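# Untangle three cords using two five-finger robot hands

## Task

Pull the three cords apart until no cord lies across any other cord, nor across the block belonging to any other cord.

## Robot and tools

Robot: two arms, left_arm (on the +y side) and right_arm. right_arm ends in a five-finger right hand; left_arm ends in its mirror-image left hand. Calibrated bases, scene frame: left_arm (+0.027, +0.334, +0.047) m, quat_wxyz (+1.000, 0, 0, +0.011); right_arm (-0.040, -0.298, +0.020) m, quat_wxyz (+1.000, 0, 0, +0.004). Joint ranges (rad): waist -2.880..2.880, shoulder 0..3.142, elbow 0..3.019 (straight at 2.964), wrist pitch -1.693..1.571, wrist yaw -1.571..1.571, wrist roll -2.094..2.094.

Frames: the scene frame has its origin on the table surface halfway between the nominal bases, +z up, +x out over the table, +y toward left_arm. Arm names do not match image left/right. Reported hand poses, velocities and targets are in each arm's own base frame; the table and fixed cameras use the scene frame. Motion offsets are along the current Hand target's own axes.

Hand point: a point rigid with the palm, 0.05 m in front of it and 0.15 m from the wrist mounting face. Its +z runs along the straight fingers, +y out of the palm, +x across the palm away from the thumb on the right hand but toward the thumb on the left hand. Straight fingers extend 0.06-0.07 m past the point and sit 0.06 m behind it (-y). A wrist bracket on the little-finger side can strike things.

Row layout (used by both motion tools): one flat list of 28 numbers, each in [-1, 1], covering both arms even if only one moves. Order: left dx, dy, dz, rx, ry, rz, then left thumb_turn, thumb_bend, index, middle, ring, little, force_limit, speed; then the same 14 for the right arm. The six pose numbers are an offset, not a pose: measured from that arm's Hand target at the start of the action or move, along its axes; 1.0 = 0.6 m or 180 degrees; rx, ry, rz form one rotation vector. Six zeros re-request the current Hand target. Hand numbers are absolute targets: -1 open (straight finger, thumb beside palm), +1 closed (curled, thumb opposite fingers). force_limit maps -1..+1 to about 0..10 N at the fingertip (0..15 N for the two thumb motors). speed rises linearly from nearly zero at -1 to full at +0.48 and stays full up to +1 (full travel 0.49 s); use -0.94 or lower for a gentle close. No value means keep: resend the last hand numbers you sent, or, before any, hand_measured plus hand_force_limit and hand_speed.

Tools:
- execute_actions(actions, cameras): actions is a list of actions; each action is up to 15 rows, one per 1/30 s step, the last row repeated to fill 15. Every row in an action counts from that action's start pose. Images appear only for an empty list or when cameras names them.
- move(target, speed, blend, blocking, cameras): target is one row or up to 15 rows; every row is an offset from the same starting Hand targets, not from the previous row. Straight paths, no obstacle avoidance, at most 10 s total. speed in m/s, 0.002-4.3, default 0.25 (turn rate capped at twice that in rad/s), one value or one per target. blend in m rounds corners; 0 stops at each target. blocking=false returns after about 0.5 s while motion continues. Hand numbers of the first target go out at once; later targets' hand changes go out on arrival, once things are at rest.
- wait(seconds 0-10, cameras); stop(cameras) brakes a running move.
- zoom_image(camera, region [x0, y0, x1, y1] in pixels, at most 504 each way).
- show_instructions(): reference pages. finished_scene(scene=1, optional) ends the scene for good.
Cameras: cam_high, cam_low, cam_close, cam_left_wrist, cam_right_wrist, all 504x504; ["all"] shows every one, [] none.

Results: end_effector_position (m) and end_effector_quat_wxyz per arm in its base frame; Hand target, the last commanded pose after clipping, from which the next offset counts; joint positions, velocities ("within noise" when still) and torques (include gravity, have offsets; joints 3 and 4 wrap at ±28 N m). Hand lists in row order: hand_measured, hand_stopped_by (moving, target, force, stalled, fault), hand_load_n (positive when pushed open; a drop to about 0 means the grip is gone), hand_force_limit, hand_speed. A move adds a move: line with done, off_target, moving, held or fault, and limits=paced (pose clipped) or limits=held (steps withheld). MOTOR HOT appears near 85 °C; at 100 °C an OVER-TEMPERATURE FAULT drops that arm for 30-60 s or more.

Behaviour: tracking is loose; a hand often rests 1-3 cm (sometimes 5) from its command, usually low, with no contact involved. Resend, or add the shortfall as a further offset. Orientation is clipped to within 40 degrees of the measured one each step. Avoid paths near an arm's own base. Faster moves lag, overshoot and hit harder. To end a push, command back past the hand point.

Gripping: with the thumb in front, the hand closes on objects about 0.035-0.065 m thick, handles down to 0.025 m. Index tip (y, z) from the hand point: (-0.06, +0.06) straight, (0.00, +0.02) half, (0.00, -0.01) three quarters, (-0.01, -0.04) closed. Thumb tip in front: (+0.04, -0.03) straight, (0.00, -0.01) half bent. A motor starts only when its target changes by 0.002 or more, then locks at target or force_limit. To squeeze harder, raise force_limit and send a more-closed target; to loosen, send one more open than hand_measured.

Avoid: letting cords or blocks leave the table, dropping or releasing moving items, slamming into the table or fixed objects, arm-to-arm contact or one hand gripping the other's fingers, heavy finger loads, and long stretched-out holds that heat motors. The cords must stay separated once the hands let go.

Each tool is called after "Emit:" as name([rows], argument=value, ...), one row to a line, values as JSON.

Reference images:

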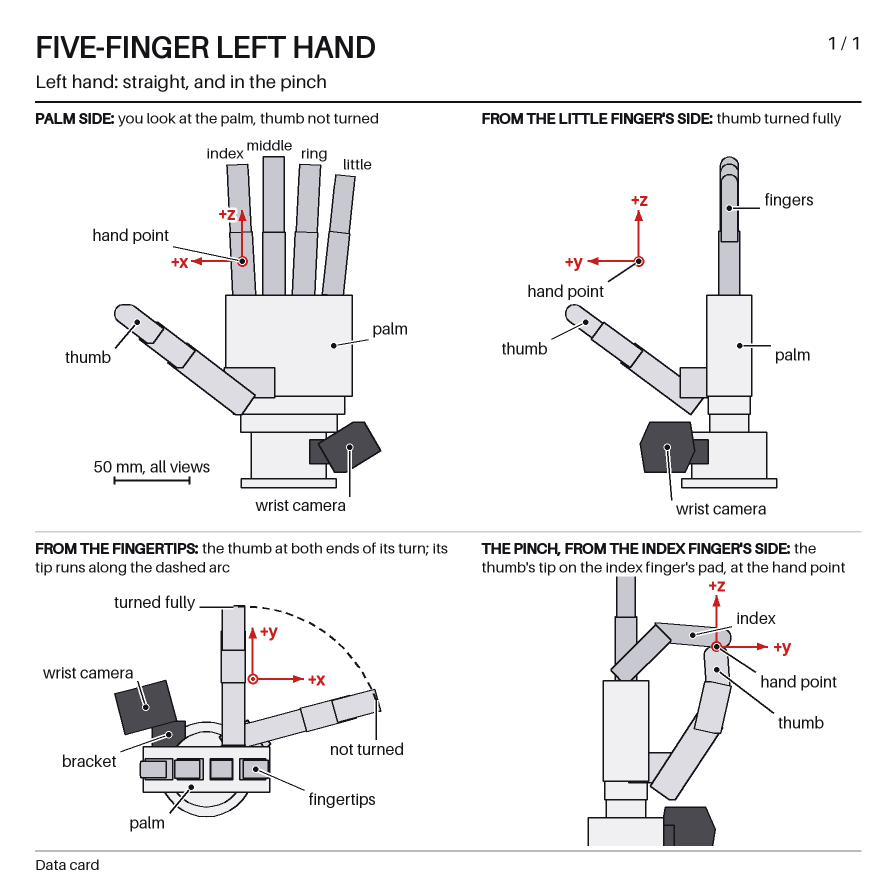

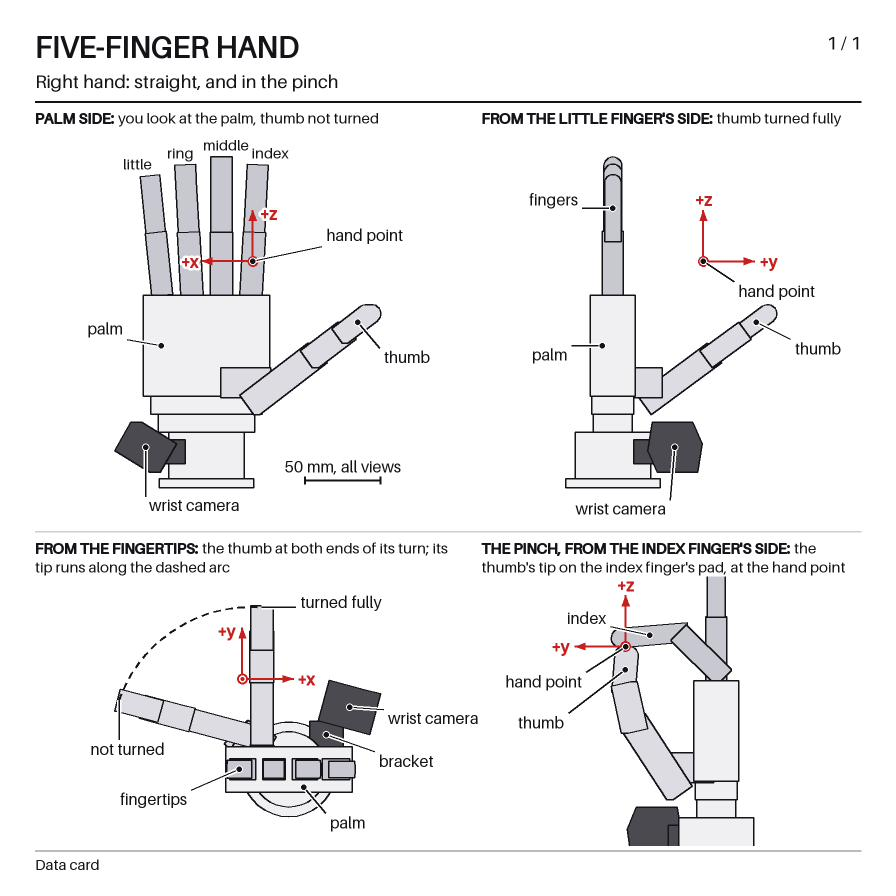

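## Session

Emit:
execute_actions(actions=[], cameras=["all"])

Scene clock: 0.00 s.
left_arm: end_effector_position=(+0.3807, +0.0122, +0.1597) hand_measured=(-1.000, -1.000, -1.000, -1.000, -1.000, -1.000) hand_load_n=(+0.0, +0.0, +0.0, +0.5, +0.0, +0.0) hand_stopped_by=(target, target, target, target, target, target) hand_force_limit=0.00 hand_speed=-0.80 end_effector_quat_wxyz=(-0.008, -0.520, +0.854, +0.003) | right_arm: end_effector_position=(+0.3610, +0.4524, +0.3528) hand_measured=(-1.000, -1.000, -1.000, -1.000, -1.000, -1.000) hand_load_n=(+0.0, +0.0, +0.0, +0.0, +0.0, +0.0) hand_stopped_by=(target, target, target, target, target, target) hand_force_limit=0.00 hand_speed=-0.80 end_effector_quat_wxyz=(+0.211, -0.501, +0.839, +0.022)
Joint positions: left_arm=[0.029 1.546 1.324 -1.365 0.002 0.506] | right_arm=[0.806 1.548 1.773 -1.374 0.067 1.286]
Joint velocities: within noise
Joint torques (N m): no reading
Heat: left arm: hottest waist 31 °C; right arm: hottest waist 30 °C.
Hand target: left_arm +0.3924, +0.0111, +0.1727; +0.013, -0.519, +0.855, -0.007 | right_arm +0.3626, +0.4573, +0.3737; +0.233, -0.498, +0.835, +0.028

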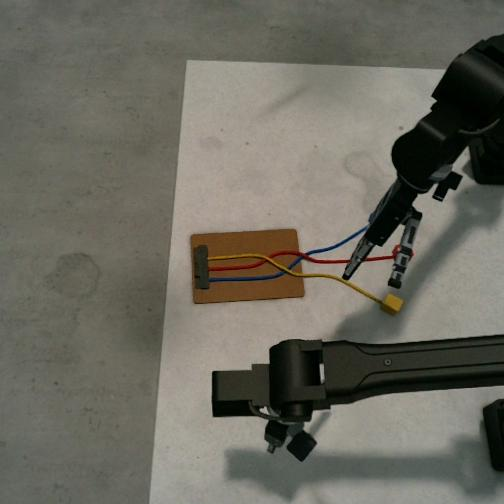

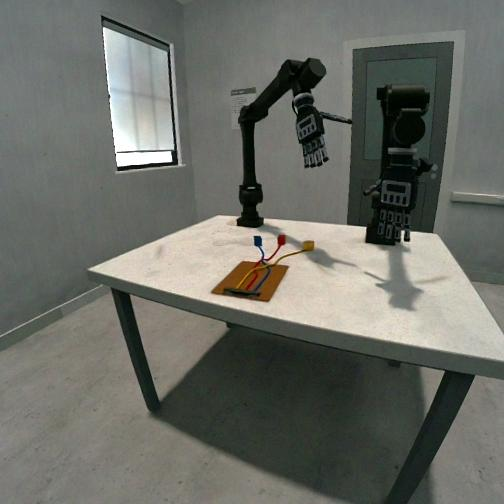

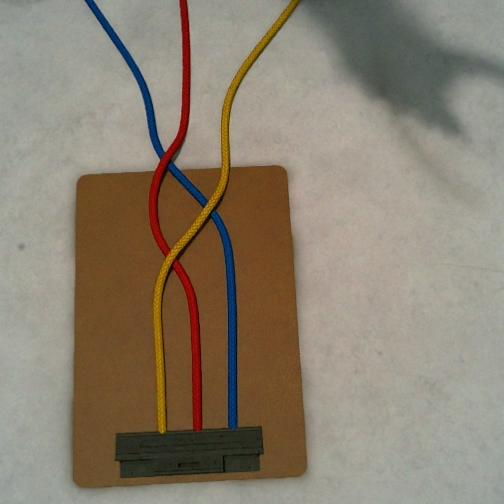

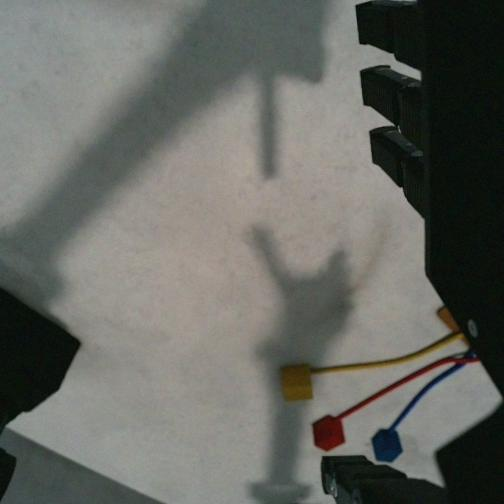

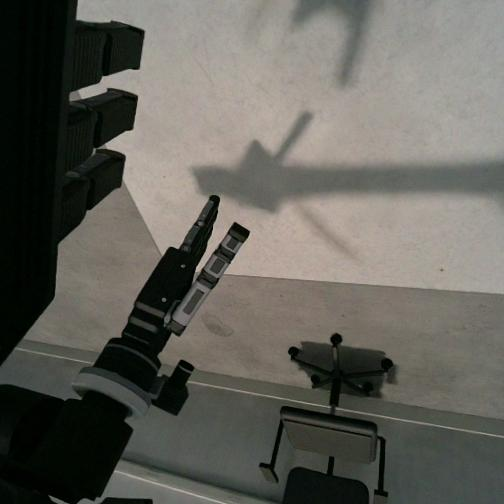

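Emit:
zoom_image(camera="cam_close", region=[120, 120, 260, 300])

Emit:
zoom_image(camera="cam_high", region=[180, 180, 440, 340])

Emit:
zoom_image(camera="cam_low", region=[180, 200, 360, 320])

Scaled by 2.800 from the camera's 504x504 image, which has a finer 720x720 frame.

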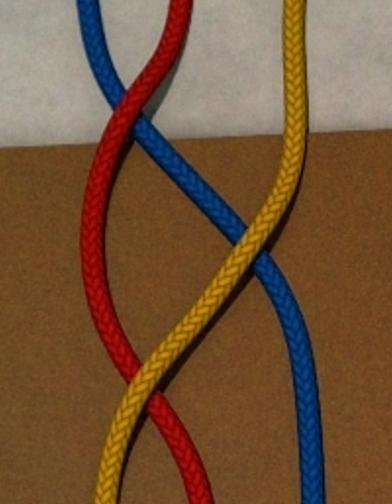

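Scaled by 1.938 from the camera's 504x504 image, which has a finer 720x720 frame.

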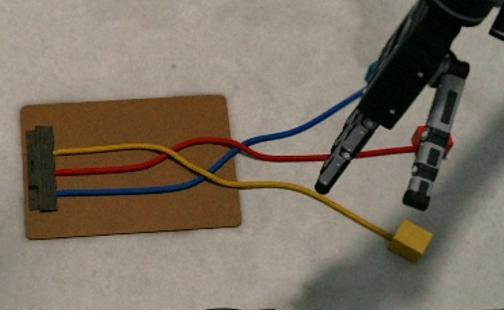

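Scaled by 2.800 from the camera's 504x504 image, which has a finer 720x720 frame.

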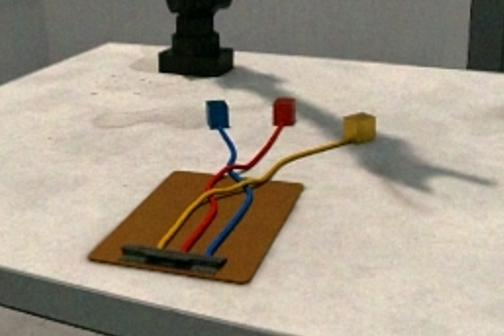

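Emit:
move(target=[0,0,0,0,0,0,-1,-1,-1,-1,-1,-1,0,-0.8,0.322,0.131,-0.002,0.076,-0.169,-0.466,1,-1,-0.5,-0.5,-0.9,-0.9,0,0], speed=0.2, cameras=["all"])

Scene clock: 212.83 s.
left_arm: end_effector_position=(+0.3807, +0.0122, +0.1597) hand_measured=(-1.000, -1.000, -1.000, -1.000, -1.000, -1.000) hand_load_n=(+0.0, -0.5, +0.0, +0.0, +0.0, +0.0) hand_stopped_by=(target, target, target, target, target, target) hand_force_limit=0.00 hand_speed=-0.80 end_effector_quat_wxyz=(-0.008, -0.520, +0.854, +0.003) | right_arm: end_effector_position=(+0.2215, +0.3331, +0.2711) hand_measured=(+1.000, -1.000, -0.500, -0.500, -0.900, -0.900) hand_load_n=(+0.0, +0.0, +0.0, +0.0, +0.0, +0.0) hand_stopped_by=(target, target, target, target, target, target) hand_force_limit=0.00 hand_speed=0.00 end_effector_quat_wxyz=(-0.419, +0.874, -0.226, +0.099)
Joint positions: left_arm=[0.029 1.546 1.324 -1.365 0.002 0.506] | right_arm=[0.837 0.945 0.971 -0.722 -0.194 -0.138]
Joint torques (N m): left_arm=[0.15 -12.4 12.46 0.16 0.03 -0.06] | right_arm=[1.32 -5.36 8.53 3.07 -0.24 -0.18]
Heat: left arm: hottest elbow 37 °C; right arm: hottest elbow 37 °C.
Hand target: left_arm +0.3924, +0.0111, +0.1727; +0.013, -0.519, +0.855, -0.007 | right_arm +0.2194, +0.3382, +0.2798; -0.435, +0.870, -0.208, +0.104
Off the commanded pose: left_arm 0.018 m, 3 deg | right_arm 0.010 m, 3 deg.
move: off_target (left_arm, right_arm)

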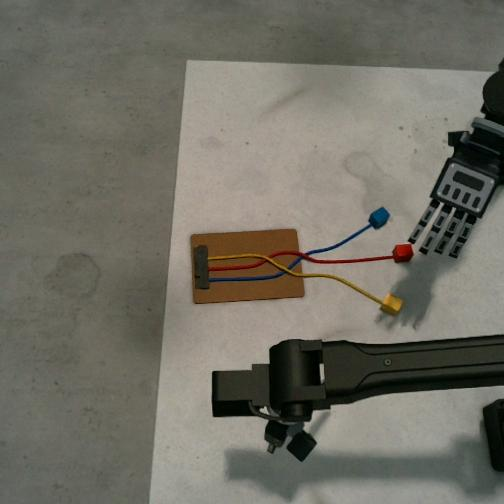

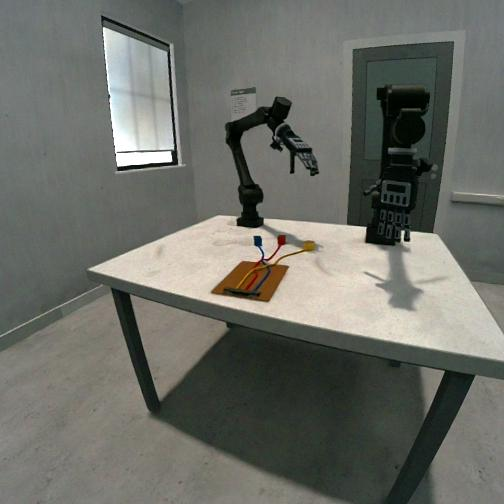

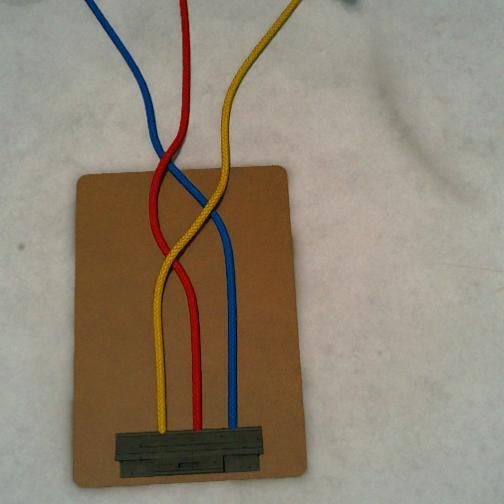

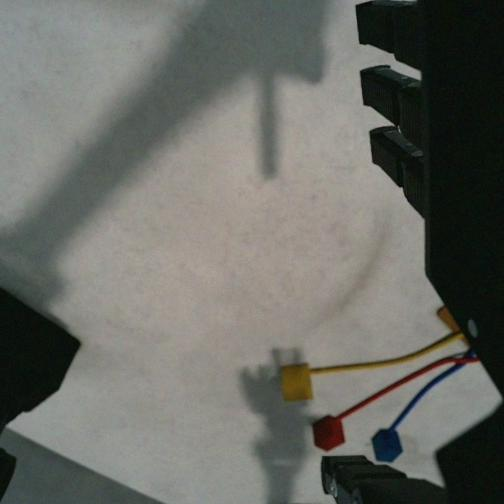

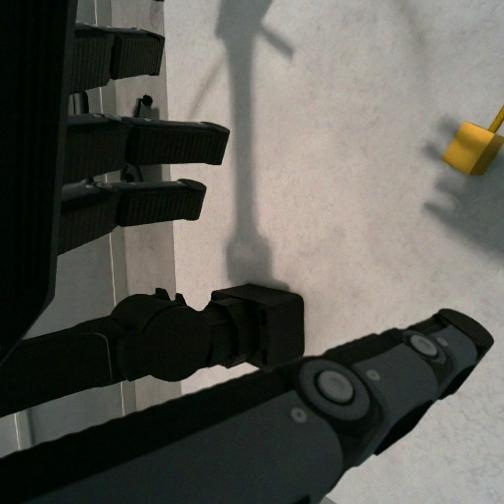

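Emit:
move(target=[0,0,0,0,0,0,-1,-1,-1,-1,-1,-1,0,-0.8,0.078,0.148,0.219,0,0.0444,0.0333,1,-1,-0.5,-0.5,-0.9,-0.9,0,0], speed=0.2, cameras=["cam_high","cam_low","cam_right_wrist","cam_left_wrist"])

Scene clock: 291.33 s.
left_arm: end_effector_position=(+0.3807, +0.0122, +0.1597) hand_measured=(-1.000, -1.000, -1.000, -1.000, -1.000, -1.000) hand_load_n=(+0.0, +0.0, +0.0, +0.5, +0.0, +0.0) hand_stopped_by=(target, target, target, target, target, target) hand_force_limit=0.00 hand_speed=-0.80 end_effector_quat_wxyz=(-0.008, -0.520, +0.854, +0.003) | right_arm: end_effector_position=(+0.2789, +0.3592, +0.1232) hand_measured=(+1.000, -1.000, -0.500, -0.500, -0.900, -0.900) hand_load_n=(+0.0, +0.5, +0.0, +0.0, +0.5, +0.0) hand_stopped_by=(target, target, target, target, target, target) hand_force_limit=0.00 hand_speed=0.00 end_effector_quat_wxyz=(-0.412, +0.856, -0.280, +0.137)
Joint positions: left_arm=[0.029 1.546 1.324 -1.365 0.002 0.506] | right_arm=[0.815 1.186 0.727 -0.218 -0.093 -0.078]
Joint torques (N m): left_arm=[0.09 -12.4 12.49 0.14 0.02 -0.05] | right_arm=[0.26 -7.06 8.06 3.1 0.14 0.07]
Heat: left arm: hottest elbow 38 °C; right arm: hottest elbow 36 °C.
Hand target: left_arm +0.3924, +0.0111, +0.1727; +0.013, -0.519, +0.855, -0.007 | right_arm +0.2847, +0.3633, +0.1300; -0.425, +0.848, -0.283, +0.142
Off the commanded pose: left_arm 0.018 m, 3 deg | right_arm 0.010 m, 2 deg.
move: off_target (left_arm)
Images, in order (width x height): cam_high 504x504, cam_low 504x504, cam_left_wrist 504x504, cam_right_wrist 504x504.

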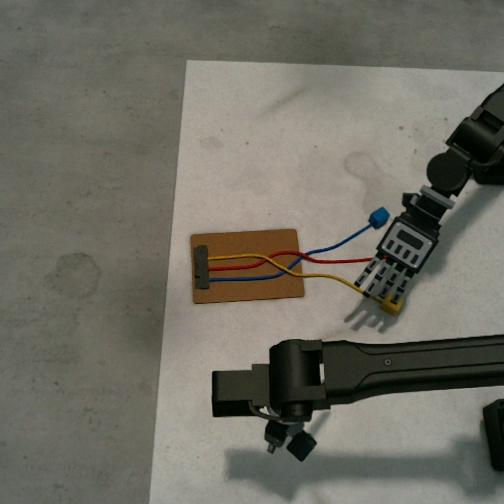

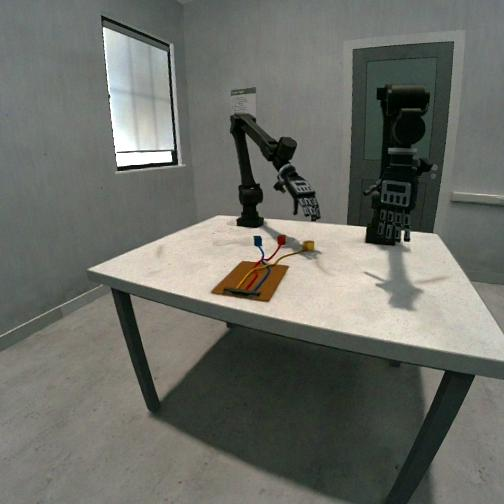

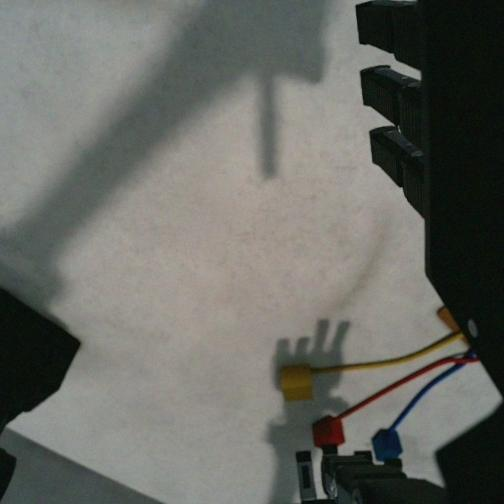

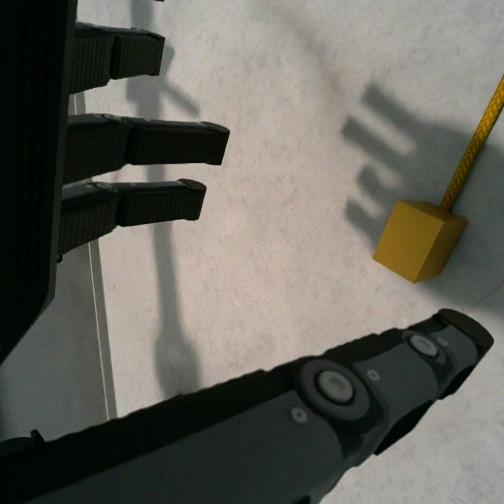

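Emit:
zoom_image(camera="cam_high", region=[320, 180, 460, 340])

Emit:
zoom_image(camera="cam_low", region=[240, 160, 360, 280])

Scaled by 3.150 from the camera's 504x504 image, which has a finer 720x720 frame.

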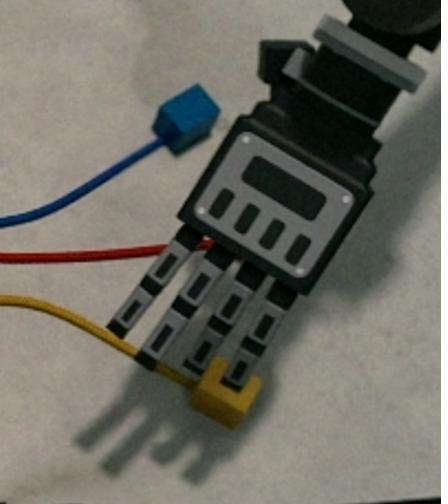

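Scaled by 4.200 from the camera's 504x504 image, which has a finer 720x720 frame.

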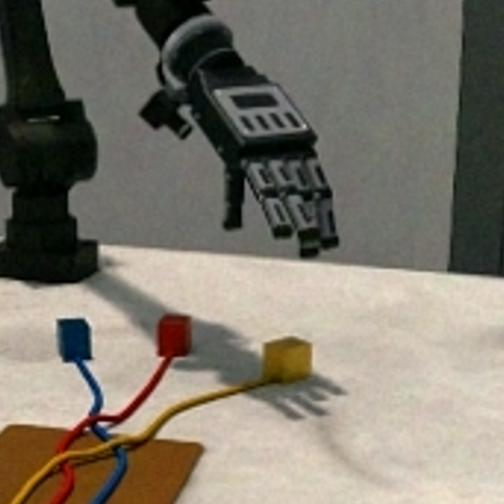

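Emit:
move(target=[0,0,0,0,0,0,-1,-1,-1,-1,-1,-1,0,-0.8,-0.01,0.0733,0.055,0,0,0,1,-1,-0.5,-0.5,-0.9,-0.9,0,0], speed=0.15, cameras=["cam_high","cam_low","cam_right_wrist"])

Emit:
zoom_image(camera="cam_high", region=[330, 220, 450, 340])

Emit:
zoom_image(camera="cam_low", region=[240, 160, 360, 280])

Scene clock: 404.23 s.
left_arm: end_effector_position=(+0.3807, +0.0122, +0.1597) hand_measured=(-1.000, -1.000, -1.000, -1.000, -1.000, -1.000) hand_load_n=(+0.0, +0.0, +0.5, +0.0, +0.0, -0.5) hand_stopped_by=(target, target, target, target, target, target) hand_force_limit=0.00 hand_speed=-0.80 end_effector_quat_wxyz=(-0.008, -0.520, +0.854, +0.003) | right_arm: end_effector_position=(+0.2803, +0.3578, +0.0689) hand_measured=(+1.000, -1.000, -0.500, -0.500, -0.900, -0.900) hand_load_n=(+0.0, +0.0, -0.5, +0.0, +0.0, +0.0) hand_stopped_by=(target, target, target, target, target, target) hand_force_limit=0.00 hand_speed=0.00 end_effector_quat_wxyz=(-0.411, +0.854, -0.288, +0.141)
Joint positions: left_arm=[0.029 1.546 1.324 -1.365 0.002 0.506] | right_arm=[0.815 1.281 0.637 -0.031 -0.079 -0.067]
Joint torques (N m): left_arm=[0.21 -12.45 12.49 0.14 0.03 -0.06] | right_arm=[1.61 -7.59 7.24 3.15 0.15 0.07]
Heat: left arm: hottest elbow 39 °C; right arm: hottest elbow 35 °C.
Hand target: left_arm +0.3924, +0.0111, +0.1727; +0.013, -0.519, +0.855, -0.007 | right_arm +0.2799, +0.3670, +0.0750; -0.425, +0.848, -0.283, +0.142
Off the commanded pose: left_arm 0.018 m, 3 deg | right_arm 0.011 m, 2 deg.
move: off_target (left_arm, right_arm)
Images, in order (width x height): cam_high 504x504, cam_low 504x504, cam_right_wrist 504x504.

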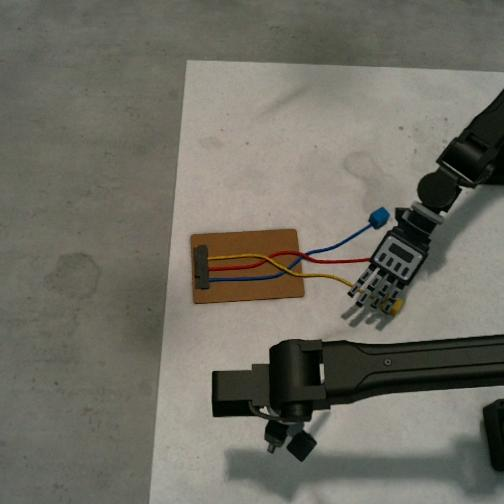

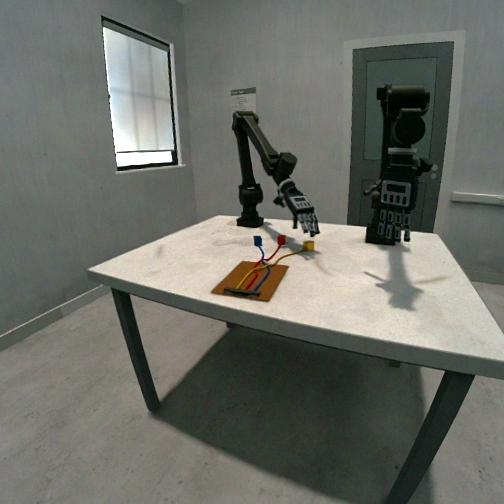

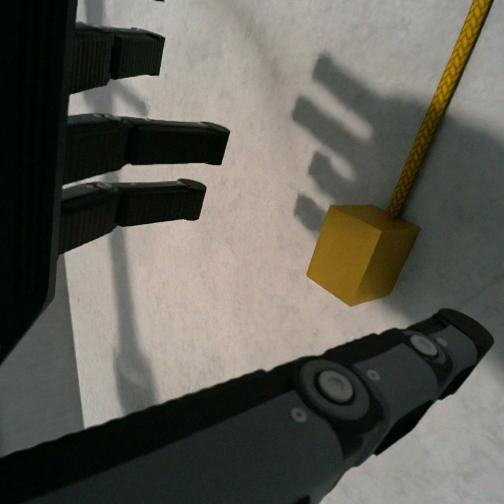

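Scaled by 4.200 from the camera's 504x504 image, which has a finer 720x720 frame.

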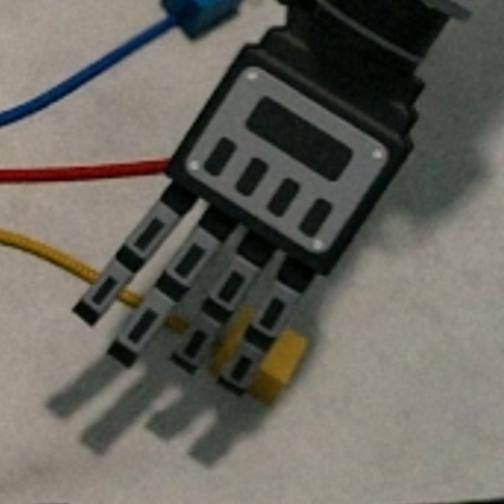

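Scaled by 4.200 from the camera's 504x504 image, which has a finer 720x720 frame.

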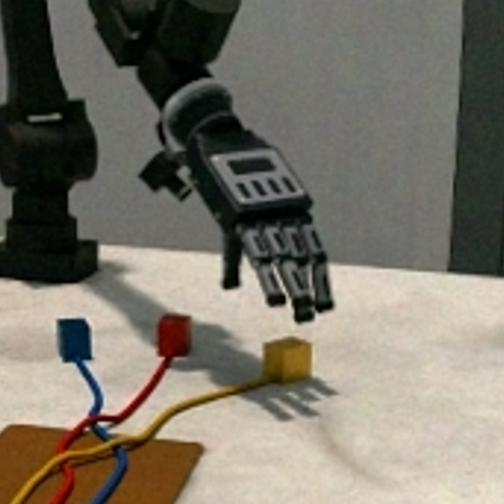

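Emit:
move(target=[0,0,0,0,0,0,-1,-1,-1,-1,-1,-1,0,-0.8,-0.0103,0.0663,0.0532,0,0,0,1,-1,-0.5,-0.5,-0.9,-0.9,0,0], speed=0.1, cameras=["cam_high","cam_low","cam_right_wrist"])

Emit:
zoom_image(camera="cam_high", region=[330, 220, 450, 340])

Emit:
zoom_image(camera="cam_low", region=[240, 160, 360, 280])

Scene clock: 441.40 s.
left_arm: end_effector_position=(+0.3807, +0.0122, +0.1597) hand_measured=(-1.000, -1.000, -1.000, -1.000, -1.000, -1.000) hand_load_n=(+0.0, +0.0, +0.0, +0.0, +0.0, +0.0) hand_stopped_by=(target, target, target, target, target, target) hand_force_limit=0.00 hand_speed=-0.80 end_effector_quat_wxyz=(-0.008, -0.520, +0.854, +0.003) | right_arm: end_effector_position=(+0.2771, +0.3639, +0.0202) hand_measured=(+1.000, -1.000, -0.500, -0.500, -0.900, -0.900) hand_load_n=(+0.0, +0.0, +0.0, +0.0, +0.0, +0.0) hand_stopped_by=(target, target, target, target, target, target) hand_force_limit=0.00 hand_speed=0.00 end_effector_quat_wxyz=(-0.413, +0.853, -0.287, +0.141)
Joint positions: left_arm=[0.029 1.546 1.324 -1.365 0.002 0.506] | right_arm=[0.833 1.407 0.578 0.16 -0.065 -0.057]
Joint torques (N m): left_arm=[0.15 -12.4 12.49 0.12 0.01 -0.06] | right_arm=[1.55 -8.29 6.23 3.14 0.16 0.08]
Heat: left arm: hottest elbow 39 °C; right arm: hottest elbow 34 °C.
Hand target: left_arm +0.3924, +0.0111, +0.1727; +0.013, -0.519, +0.855, -0.007 | right_arm +0.2760, +0.3720, +0.0241; -0.425, +0.848, -0.283, +0.142
Off the commanded pose: left_arm 0.018 m, 3 deg | right_arm 0.009 m, 1 deg.
move: off_target (left_arm)
Images, in order (width x height): cam_high 504x504, cam_low 504x504, cam_right_wrist 504x504.

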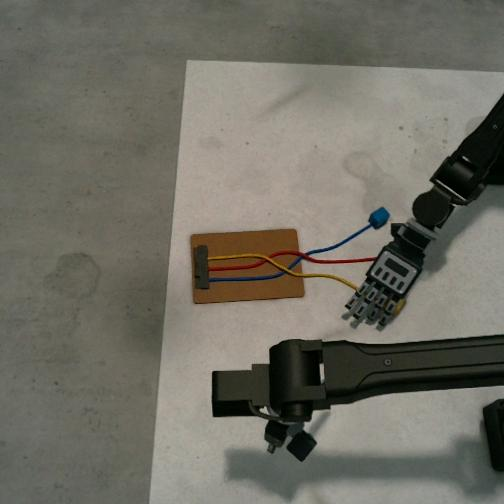

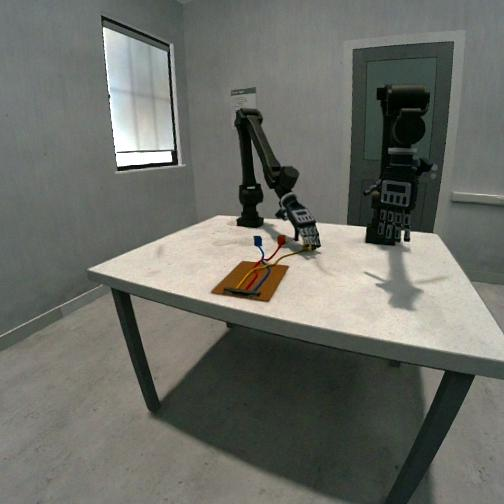

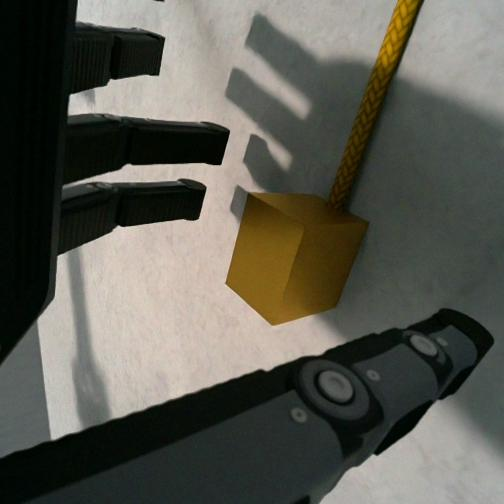

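Scaled by 4.200 from the camera's 504x504 image, which has a finer 720x720 frame.

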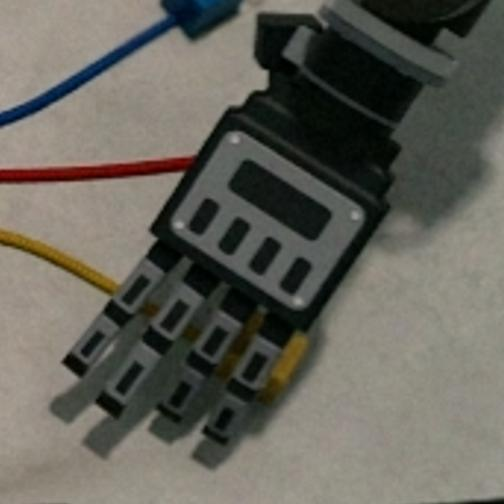

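Scaled by 4.200 from the camera's 504x504 image, which has a finer 720x720 frame.

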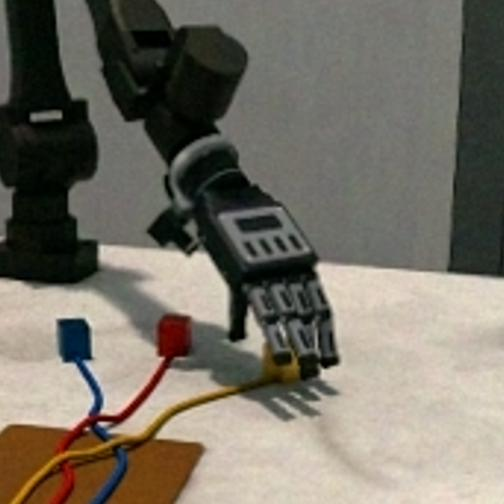

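Emit:
move(target=[0,0,0,0,0,0,-1,-1,-1,-1,-1,-1,0,-0.8,0.0,0.0187,0.014,0,0,0,1,-1,-0.5,-0.5,-0.9,-0.9,0,0], speed=0.05, cameras=["cam_low","cam_right_wrist"])

Emit:
zoom_image(camera="cam_low", region=[280, 200, 340, 260])

Scene clock: 491.87 s.
left_arm: end_effector_position=(+0.3807, +0.0122, +0.1597) hand_measured=(-1.000, -1.000, -1.000, -1.000, -1.000, -1.000) hand_load_n=(+0.0, +0.0, +0.0, +0.0, +0.0, +0.0) hand_stopped_by=(target, target, target, target, target, target) hand_force_limit=0.00 hand_speed=-0.80 end_effector_quat_wxyz=(-0.008, -0.520, +0.854, +0.003) | right_arm: end_effector_position=(+0.2776, +0.3643, +0.0068) hand_measured=(+1.000, -1.000, -0.500, -0.500, -0.900, -0.900) hand_load_n=(+0.0, +0.0, +0.0, +0.0, +0.0, +0.0) hand_stopped_by=(target, target, target, target, target, target) hand_force_limit=0.00 hand_speed=0.00 end_effector_quat_wxyz=(-0.414, +0.852, -0.287, +0.142)
Joint positions: left_arm=[0.029 1.546 1.324 -1.365 0.002 0.506] | right_arm=[0.833 1.447 0.566 0.213 -0.065 -0.057]
Joint torques (N m): left_arm=[0.09 -12.4 12.49 0.12 0.02 -0.06] | right_arm=[1.61 -8.41 5.87 3.11 0.15 0.09]
Heat: left arm: hottest elbow 39 °C; right arm: hottest elbow 34 °C.
Hand target: left_arm +0.3924, +0.0111, +0.1727; +0.013, -0.519, +0.855, -0.007 | right_arm +0.2760, +0.3720, +0.0100; -0.425, +0.848, -0.283, +0.142
Off the commanded pose: left_arm 0.018 m, 3 deg | right_arm 0.009 m, 1 deg.
move: off_target (left_arm)
Images, in order (width x height): cam_low 504x504, cam_right_wrist 504x504.

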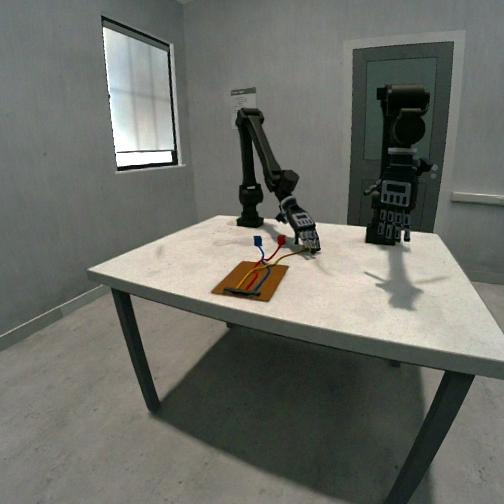

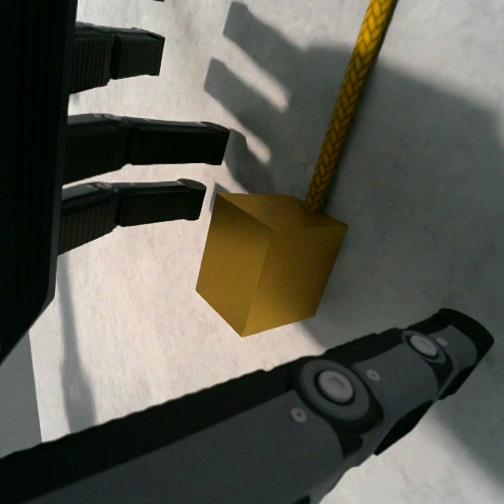

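Scaled by 8.400 from the camera's 504x504 image, which has a finer 720x720 frame.

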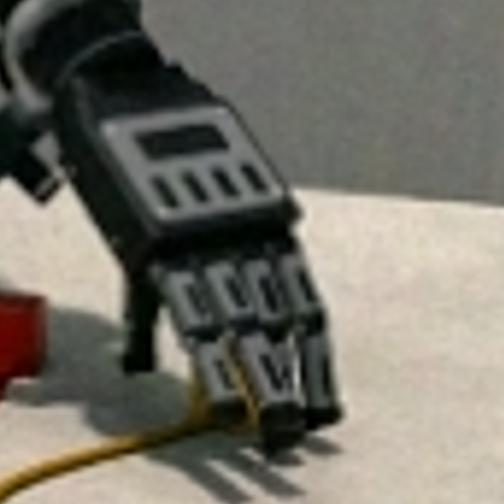

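Emit:
move(target=[0,0,0,0,0,0,-1,-1,-1,-1,-1,-1,0,-0.8,0,0,0,0,0,0,1,-0.6,-0.3,-0.3,-0.9,-0.9,-0.4,-0.8], speed=0.05, cameras=["cam_low","cam_right_wrist"])

Emit:
zoom_image(camera="cam_low", region=[280, 200, 340, 260])

Scene clock: 505.60 s.
left_arm: end_effector_position=(+0.3807, +0.0122, +0.1597) hand_measured=(-1.000, -1.000, -1.000, -1.000, -1.000, -1.000) hand_load_n=(+0.0, +0.0, +0.0, +0.0, +0.0, +0.0) hand_stopped_by=(target, target, target, target, target, target) hand_force_limit=0.00 hand_speed=-0.80 end_effector_quat_wxyz=(-0.008, -0.520, +0.854, +0.003) | right_arm: end_effector_position=(+0.2776, +0.3643, +0.0068) hand_measured=(+1.000, -0.600, -0.300, -0.300, -0.900, -0.900) hand_load_n=(+0.0, +0.0, +0.0, +0.0, +0.0, +0.0) hand_stopped_by=(target, target, target, target, target, target) hand_force_limit=-0.40 hand_speed=-0.80 end_effector_quat_wxyz=(-0.414, +0.852, -0.287, +0.142)
Joint positions: left_arm=[0.029 1.546 1.324 -1.365 0.002 0.506] | right_arm=[0.833 1.447 0.566 0.213 -0.065 -0.057]
Joint torques (N m): left_arm=[0.15 -12.34 12.48 0.1 0.03 -0.06] | right_arm=[1.49 -8.18 5.81 3.15 0.14 0.07]
Heat: left arm: hottest elbow 39 °C; right arm: hottest elbow 34 °C.
Hand target: left_arm +0.3924, +0.0111, +0.1727; +0.013, -0.519, +0.855, -0.007 | right_arm +0.2760, +0.3720, +0.0100; -0.425, +0.848, -0.283, +0.142
Off the commanded pose: left_arm 0.018 m, 3 deg | right_arm 0.009 m, 1 deg.
move: off_target (left_arm)
Images, in order (width x height): cam_low 504x504, cam_right_wrist 504x504.

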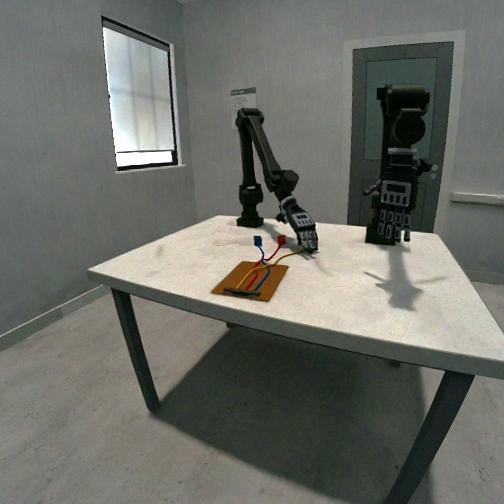

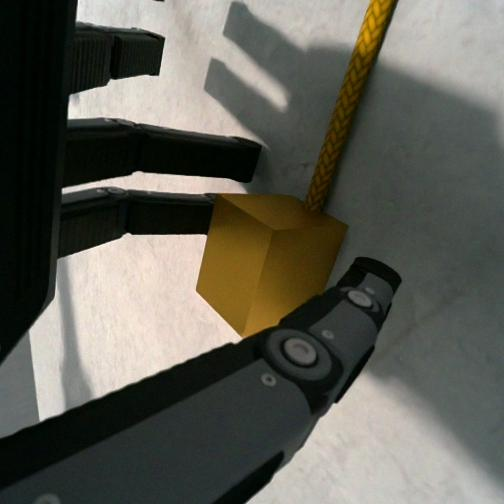

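Scaled by 8.400 from the camera's 504x504 image, which has a finer 720x720 frame.

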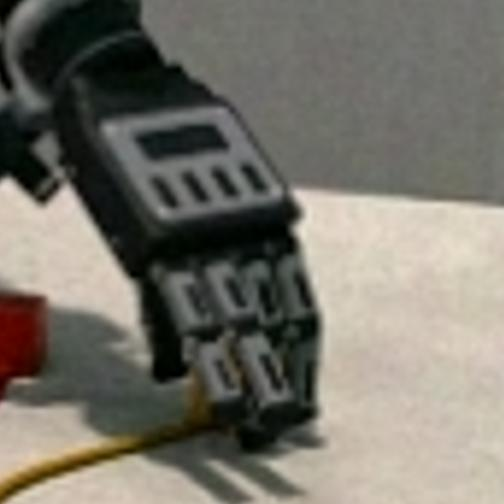

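Emit:
move(target=[0,0,0,0,0,0,-1,-1,-1,-1,-1,-1,0,-0.8,-0.02,0,0,0,0,0,1,-0.6,-0.3,-0.3,-0.9,-0.9,-0.4,-0.8], speed=0.05, cameras=["cam_high","cam_right_wrist"])

Emit:
zoom_image(camera="cam_high", region=[330, 220, 450, 340])

Scene clock: 530.13 s.
left_arm: end_effector_position=(+0.3807, +0.0122, +0.1597) hand_measured=(-1.000, -1.000, -1.000, -1.000, -1.000, -1.000) hand_load_n=(+0.0, +0.0, +0.0, +0.0, +0.0, +0.0) hand_stopped_by=(target, target, target, target, target, target) hand_force_limit=0.00 hand_speed=-0.80 end_effector_quat_wxyz=(-0.008, -0.520, +0.854, +0.003) | right_arm: end_effector_position=(+0.2657, +0.3745, +0.0070) hand_measured=(+1.000, -0.600, -0.300, -0.300, -0.900, -0.900) hand_load_n=(+0.0, +0.0, +0.0, +0.0, +0.0, +0.0) hand_stopped_by=(target, target, target, target, target, target) hand_force_limit=-0.40 hand_speed=-0.80 end_effector_quat_wxyz=(-0.414, +0.853, -0.283, +0.140)
Joint positions: left_arm=[0.029 1.546 1.324 -1.365 0.002 0.506] | right_arm=[0.876 1.447 0.566 0.215 -0.037 -0.035]
Joint torques (N m): left_arm=[0.21 -12.45 12.49 0.13 0.01 -0.06] | right_arm=[1.49 -8.47 5.65 3.14 0.16 0.08]
Heat: left arm: hottest elbow 40 °C; right arm: hottest elbow 34 °C.
Hand target: left_arm +0.3924, +0.0111, +0.1727; +0.013, -0.519, +0.855, -0.007 | right_arm +0.2664, +0.3793, +0.0100; -0.425, +0.848, -0.283, +0.142
Off the commanded pose: left_arm 0.018 m, 3 deg | right_arm 0.006 m, 1 deg.
move: off_target (left_arm)
Images, in order (width x height): cam_high 504x504, cam_right_wrist 504x504.

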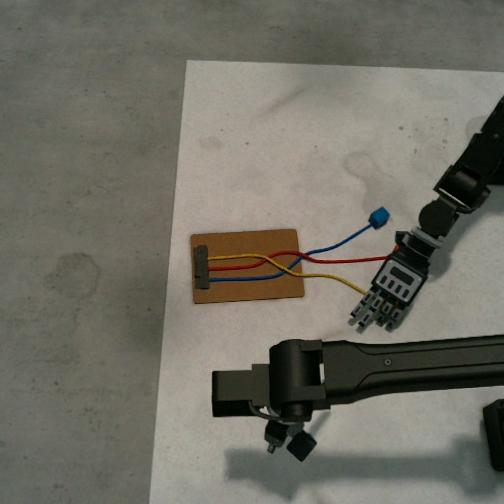

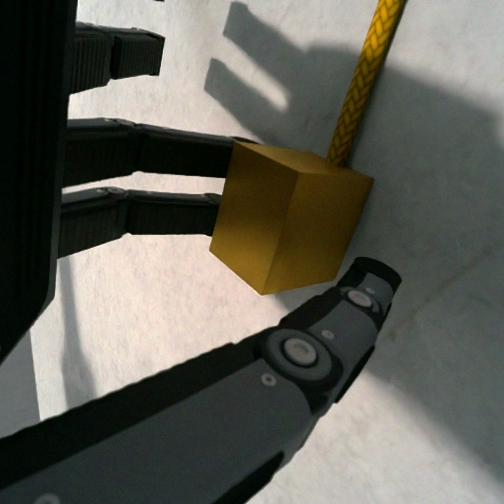

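Scaled by 4.200 from the camera's 504x504 image, which has a finer 720x720 frame.

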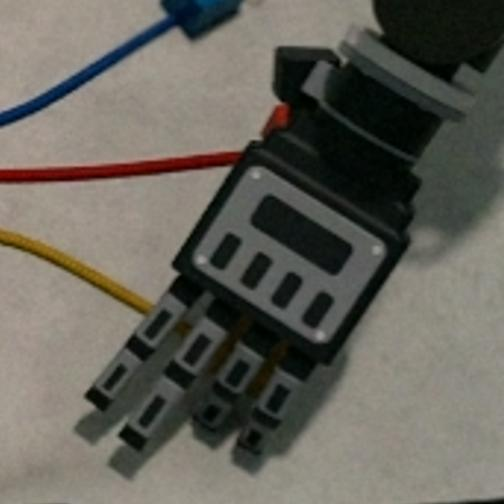

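Emit:
move(target=[0,0,0,0,0,0,-1,-1,-1,-1,-1,-1,0,-0.8,0,0,0,0,0,0,1,0.2,0.4,0.4,-0.9,-0.9,-0.4,-0.85], speed=0.05, cameras=["cam_high","cam_right_wrist"])

Scene clock: 538.90 s.
left_arm: end_effector_position=(+0.3807, +0.0122, +0.1597) hand_measured=(-1.000, -1.000, -1.000, -1.000, -1.000, -1.000) hand_load_n=(+0.0, +0.0, +0.0, +0.0, +0.0, +0.0) hand_stopped_by=(target, target, target, target, target, target) hand_force_limit=0.00 hand_speed=-0.80 end_effector_quat_wxyz=(-0.008, -0.520, +0.854, +0.003) | right_arm: end_effector_position=(+0.2659, +0.3743, +0.0069) hand_measured=(+1.000, -0.440, +0.046, +0.016, -0.900, -0.900) hand_load_n=(+0.5, +6.0, +2.5, +6.0, +0.0, +0.0) hand_stopped_by=(target, force, force, force, target, target) hand_force_limit=-0.40 hand_speed=-0.85 end_effector_quat_wxyz=(-0.414, +0.853, -0.284, +0.141)
Joint positions: left_arm=[0.029 1.546 1.324 -1.365 0.002 0.506] | right_arm=[0.876 1.447 0.566 0.215 -0.036 -0.035]
Joint torques (N m): left_arm=[0.15 -12.4 12.49 0.14 0.01 -0.06] | right_arm=[1.44 -8.47 5.68 3.14 0.15 0.07]
Heat: left arm: hottest elbow 40 °C; right arm: hottest elbow 34 °C.
Hand target: left_arm +0.3924, +0.0111, +0.1727; +0.013, -0.519, +0.855, -0.007 | right_arm +0.2664, +0.3793, +0.0100; -0.425, +0.848, -0.283, +0.142
Off the commanded pose: left_arm 0.018 m, 3 deg | right_arm 0.006 m, 1 deg.
move: off_target (left_arm)
Images, in order (width x height): cam_high 504x504, cam_right_wrist 504x504.

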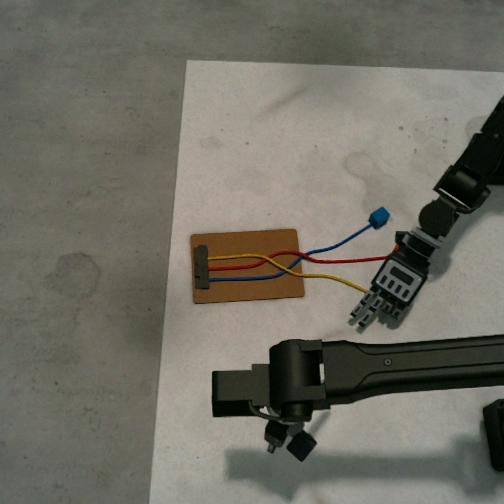

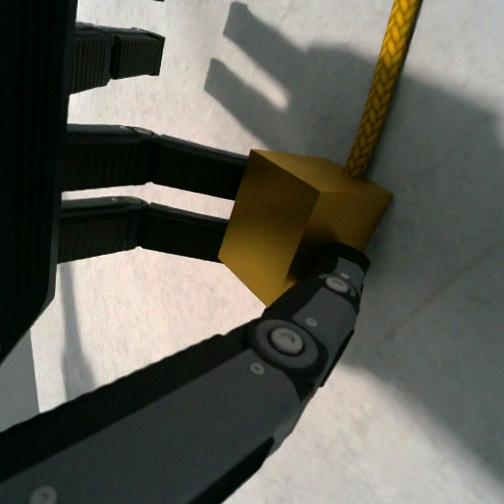

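Emit:
move([
  [0,0,0,0,0,0,-1,-1,-1,-1,-1,-1,0,-0.8,0,-0.04,-0.03,0,0,0,1,0.2,0.4,0.4,-0.9,-0.9,-0.4,-0.85],
  [0,0,0,0,0,0,-1,-1,-1,-1,-1,-1,0,-0.8,0.0843,-0.1468,-0.0903,0,0,0,1,0.2,0.4,0.4,-0.9,-0.9,-0.4,-0.85],
], speed=0.1, blend=0.02, cameras=["cam_high","cam_low","cam_right_wrist"])

Scene clock: 623.33 s.
left_arm: end_effector_position=(+0.3807, +0.0122, +0.1597) hand_measured=(-1.000, -1.000, -1.000, -1.000, -1.000, -1.000) hand_load_n=(+0.0, +0.0, +0.0, +0.0, +0.0, +0.0) hand_stopped_by=(target, target, target, target, target, target) hand_force_limit=0.00 hand_speed=-0.80 end_effector_quat_wxyz=(-0.008, -0.520, +0.854, +0.003) | right_arm: end_effector_position=(+0.2925, +0.3385, +0.0765) hand_measured=(+1.000, -0.440, +0.046, +0.016, -0.900, -0.900) hand_load_n=(+1.0, +6.5, +2.5, +5.5, +0.0, +0.0) hand_stopped_by=(target, force, force, force, target, target) hand_force_limit=-0.40 hand_speed=-0.85 end_effector_quat_wxyz=(-0.395, +0.860, -0.296, +0.127)
Joint positions: left_arm=[0.029 1.546 1.324 -1.365 0.002 0.506] | right_arm=[0.745 1.266 0.67 -0.129 -0.139 -0.101]
Joint torques (N m): left_arm=[0.09 -12.34 12.45 0.16 0.02 -0.06] | right_arm=[0.26 -9.05 11.96 1.62 -0.23 -0.16]
Heat: left arm: hottest elbow 40 °C; right arm: hottest elbow 33 °C.
Hand target: left_arm +0.3924, +0.0111, +0.1727; +0.013, -0.519, +0.855, -0.007 | right_arm +0.3125, +0.3564, +0.1130; -0.425, +0.848, -0.283, +0.142
Off the commanded pose: left_arm 0.018 m, 3 deg | right_arm 0.045 m, 4 deg.
move: off_target (left_arm, right_arm); blend cut to 0.015 m at target 1
Images, in order (width x height): cam_high 504x504, cam_low 504x504, cam_right_wrist 504x504.

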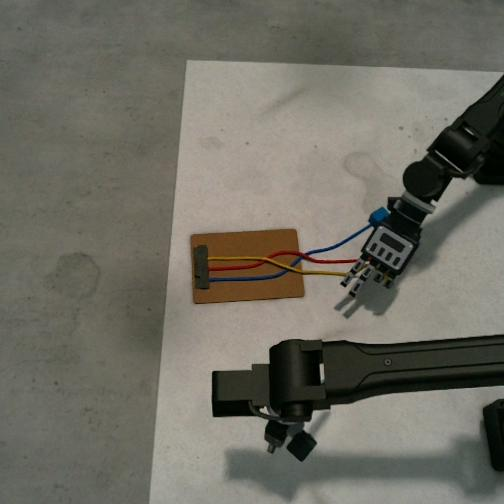

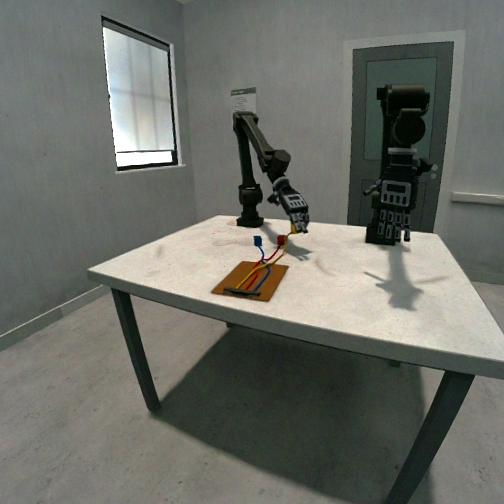

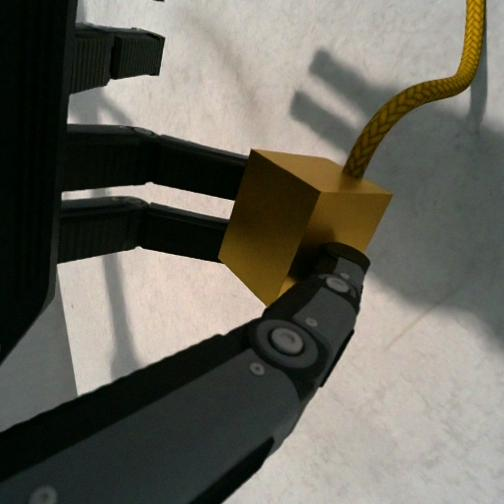

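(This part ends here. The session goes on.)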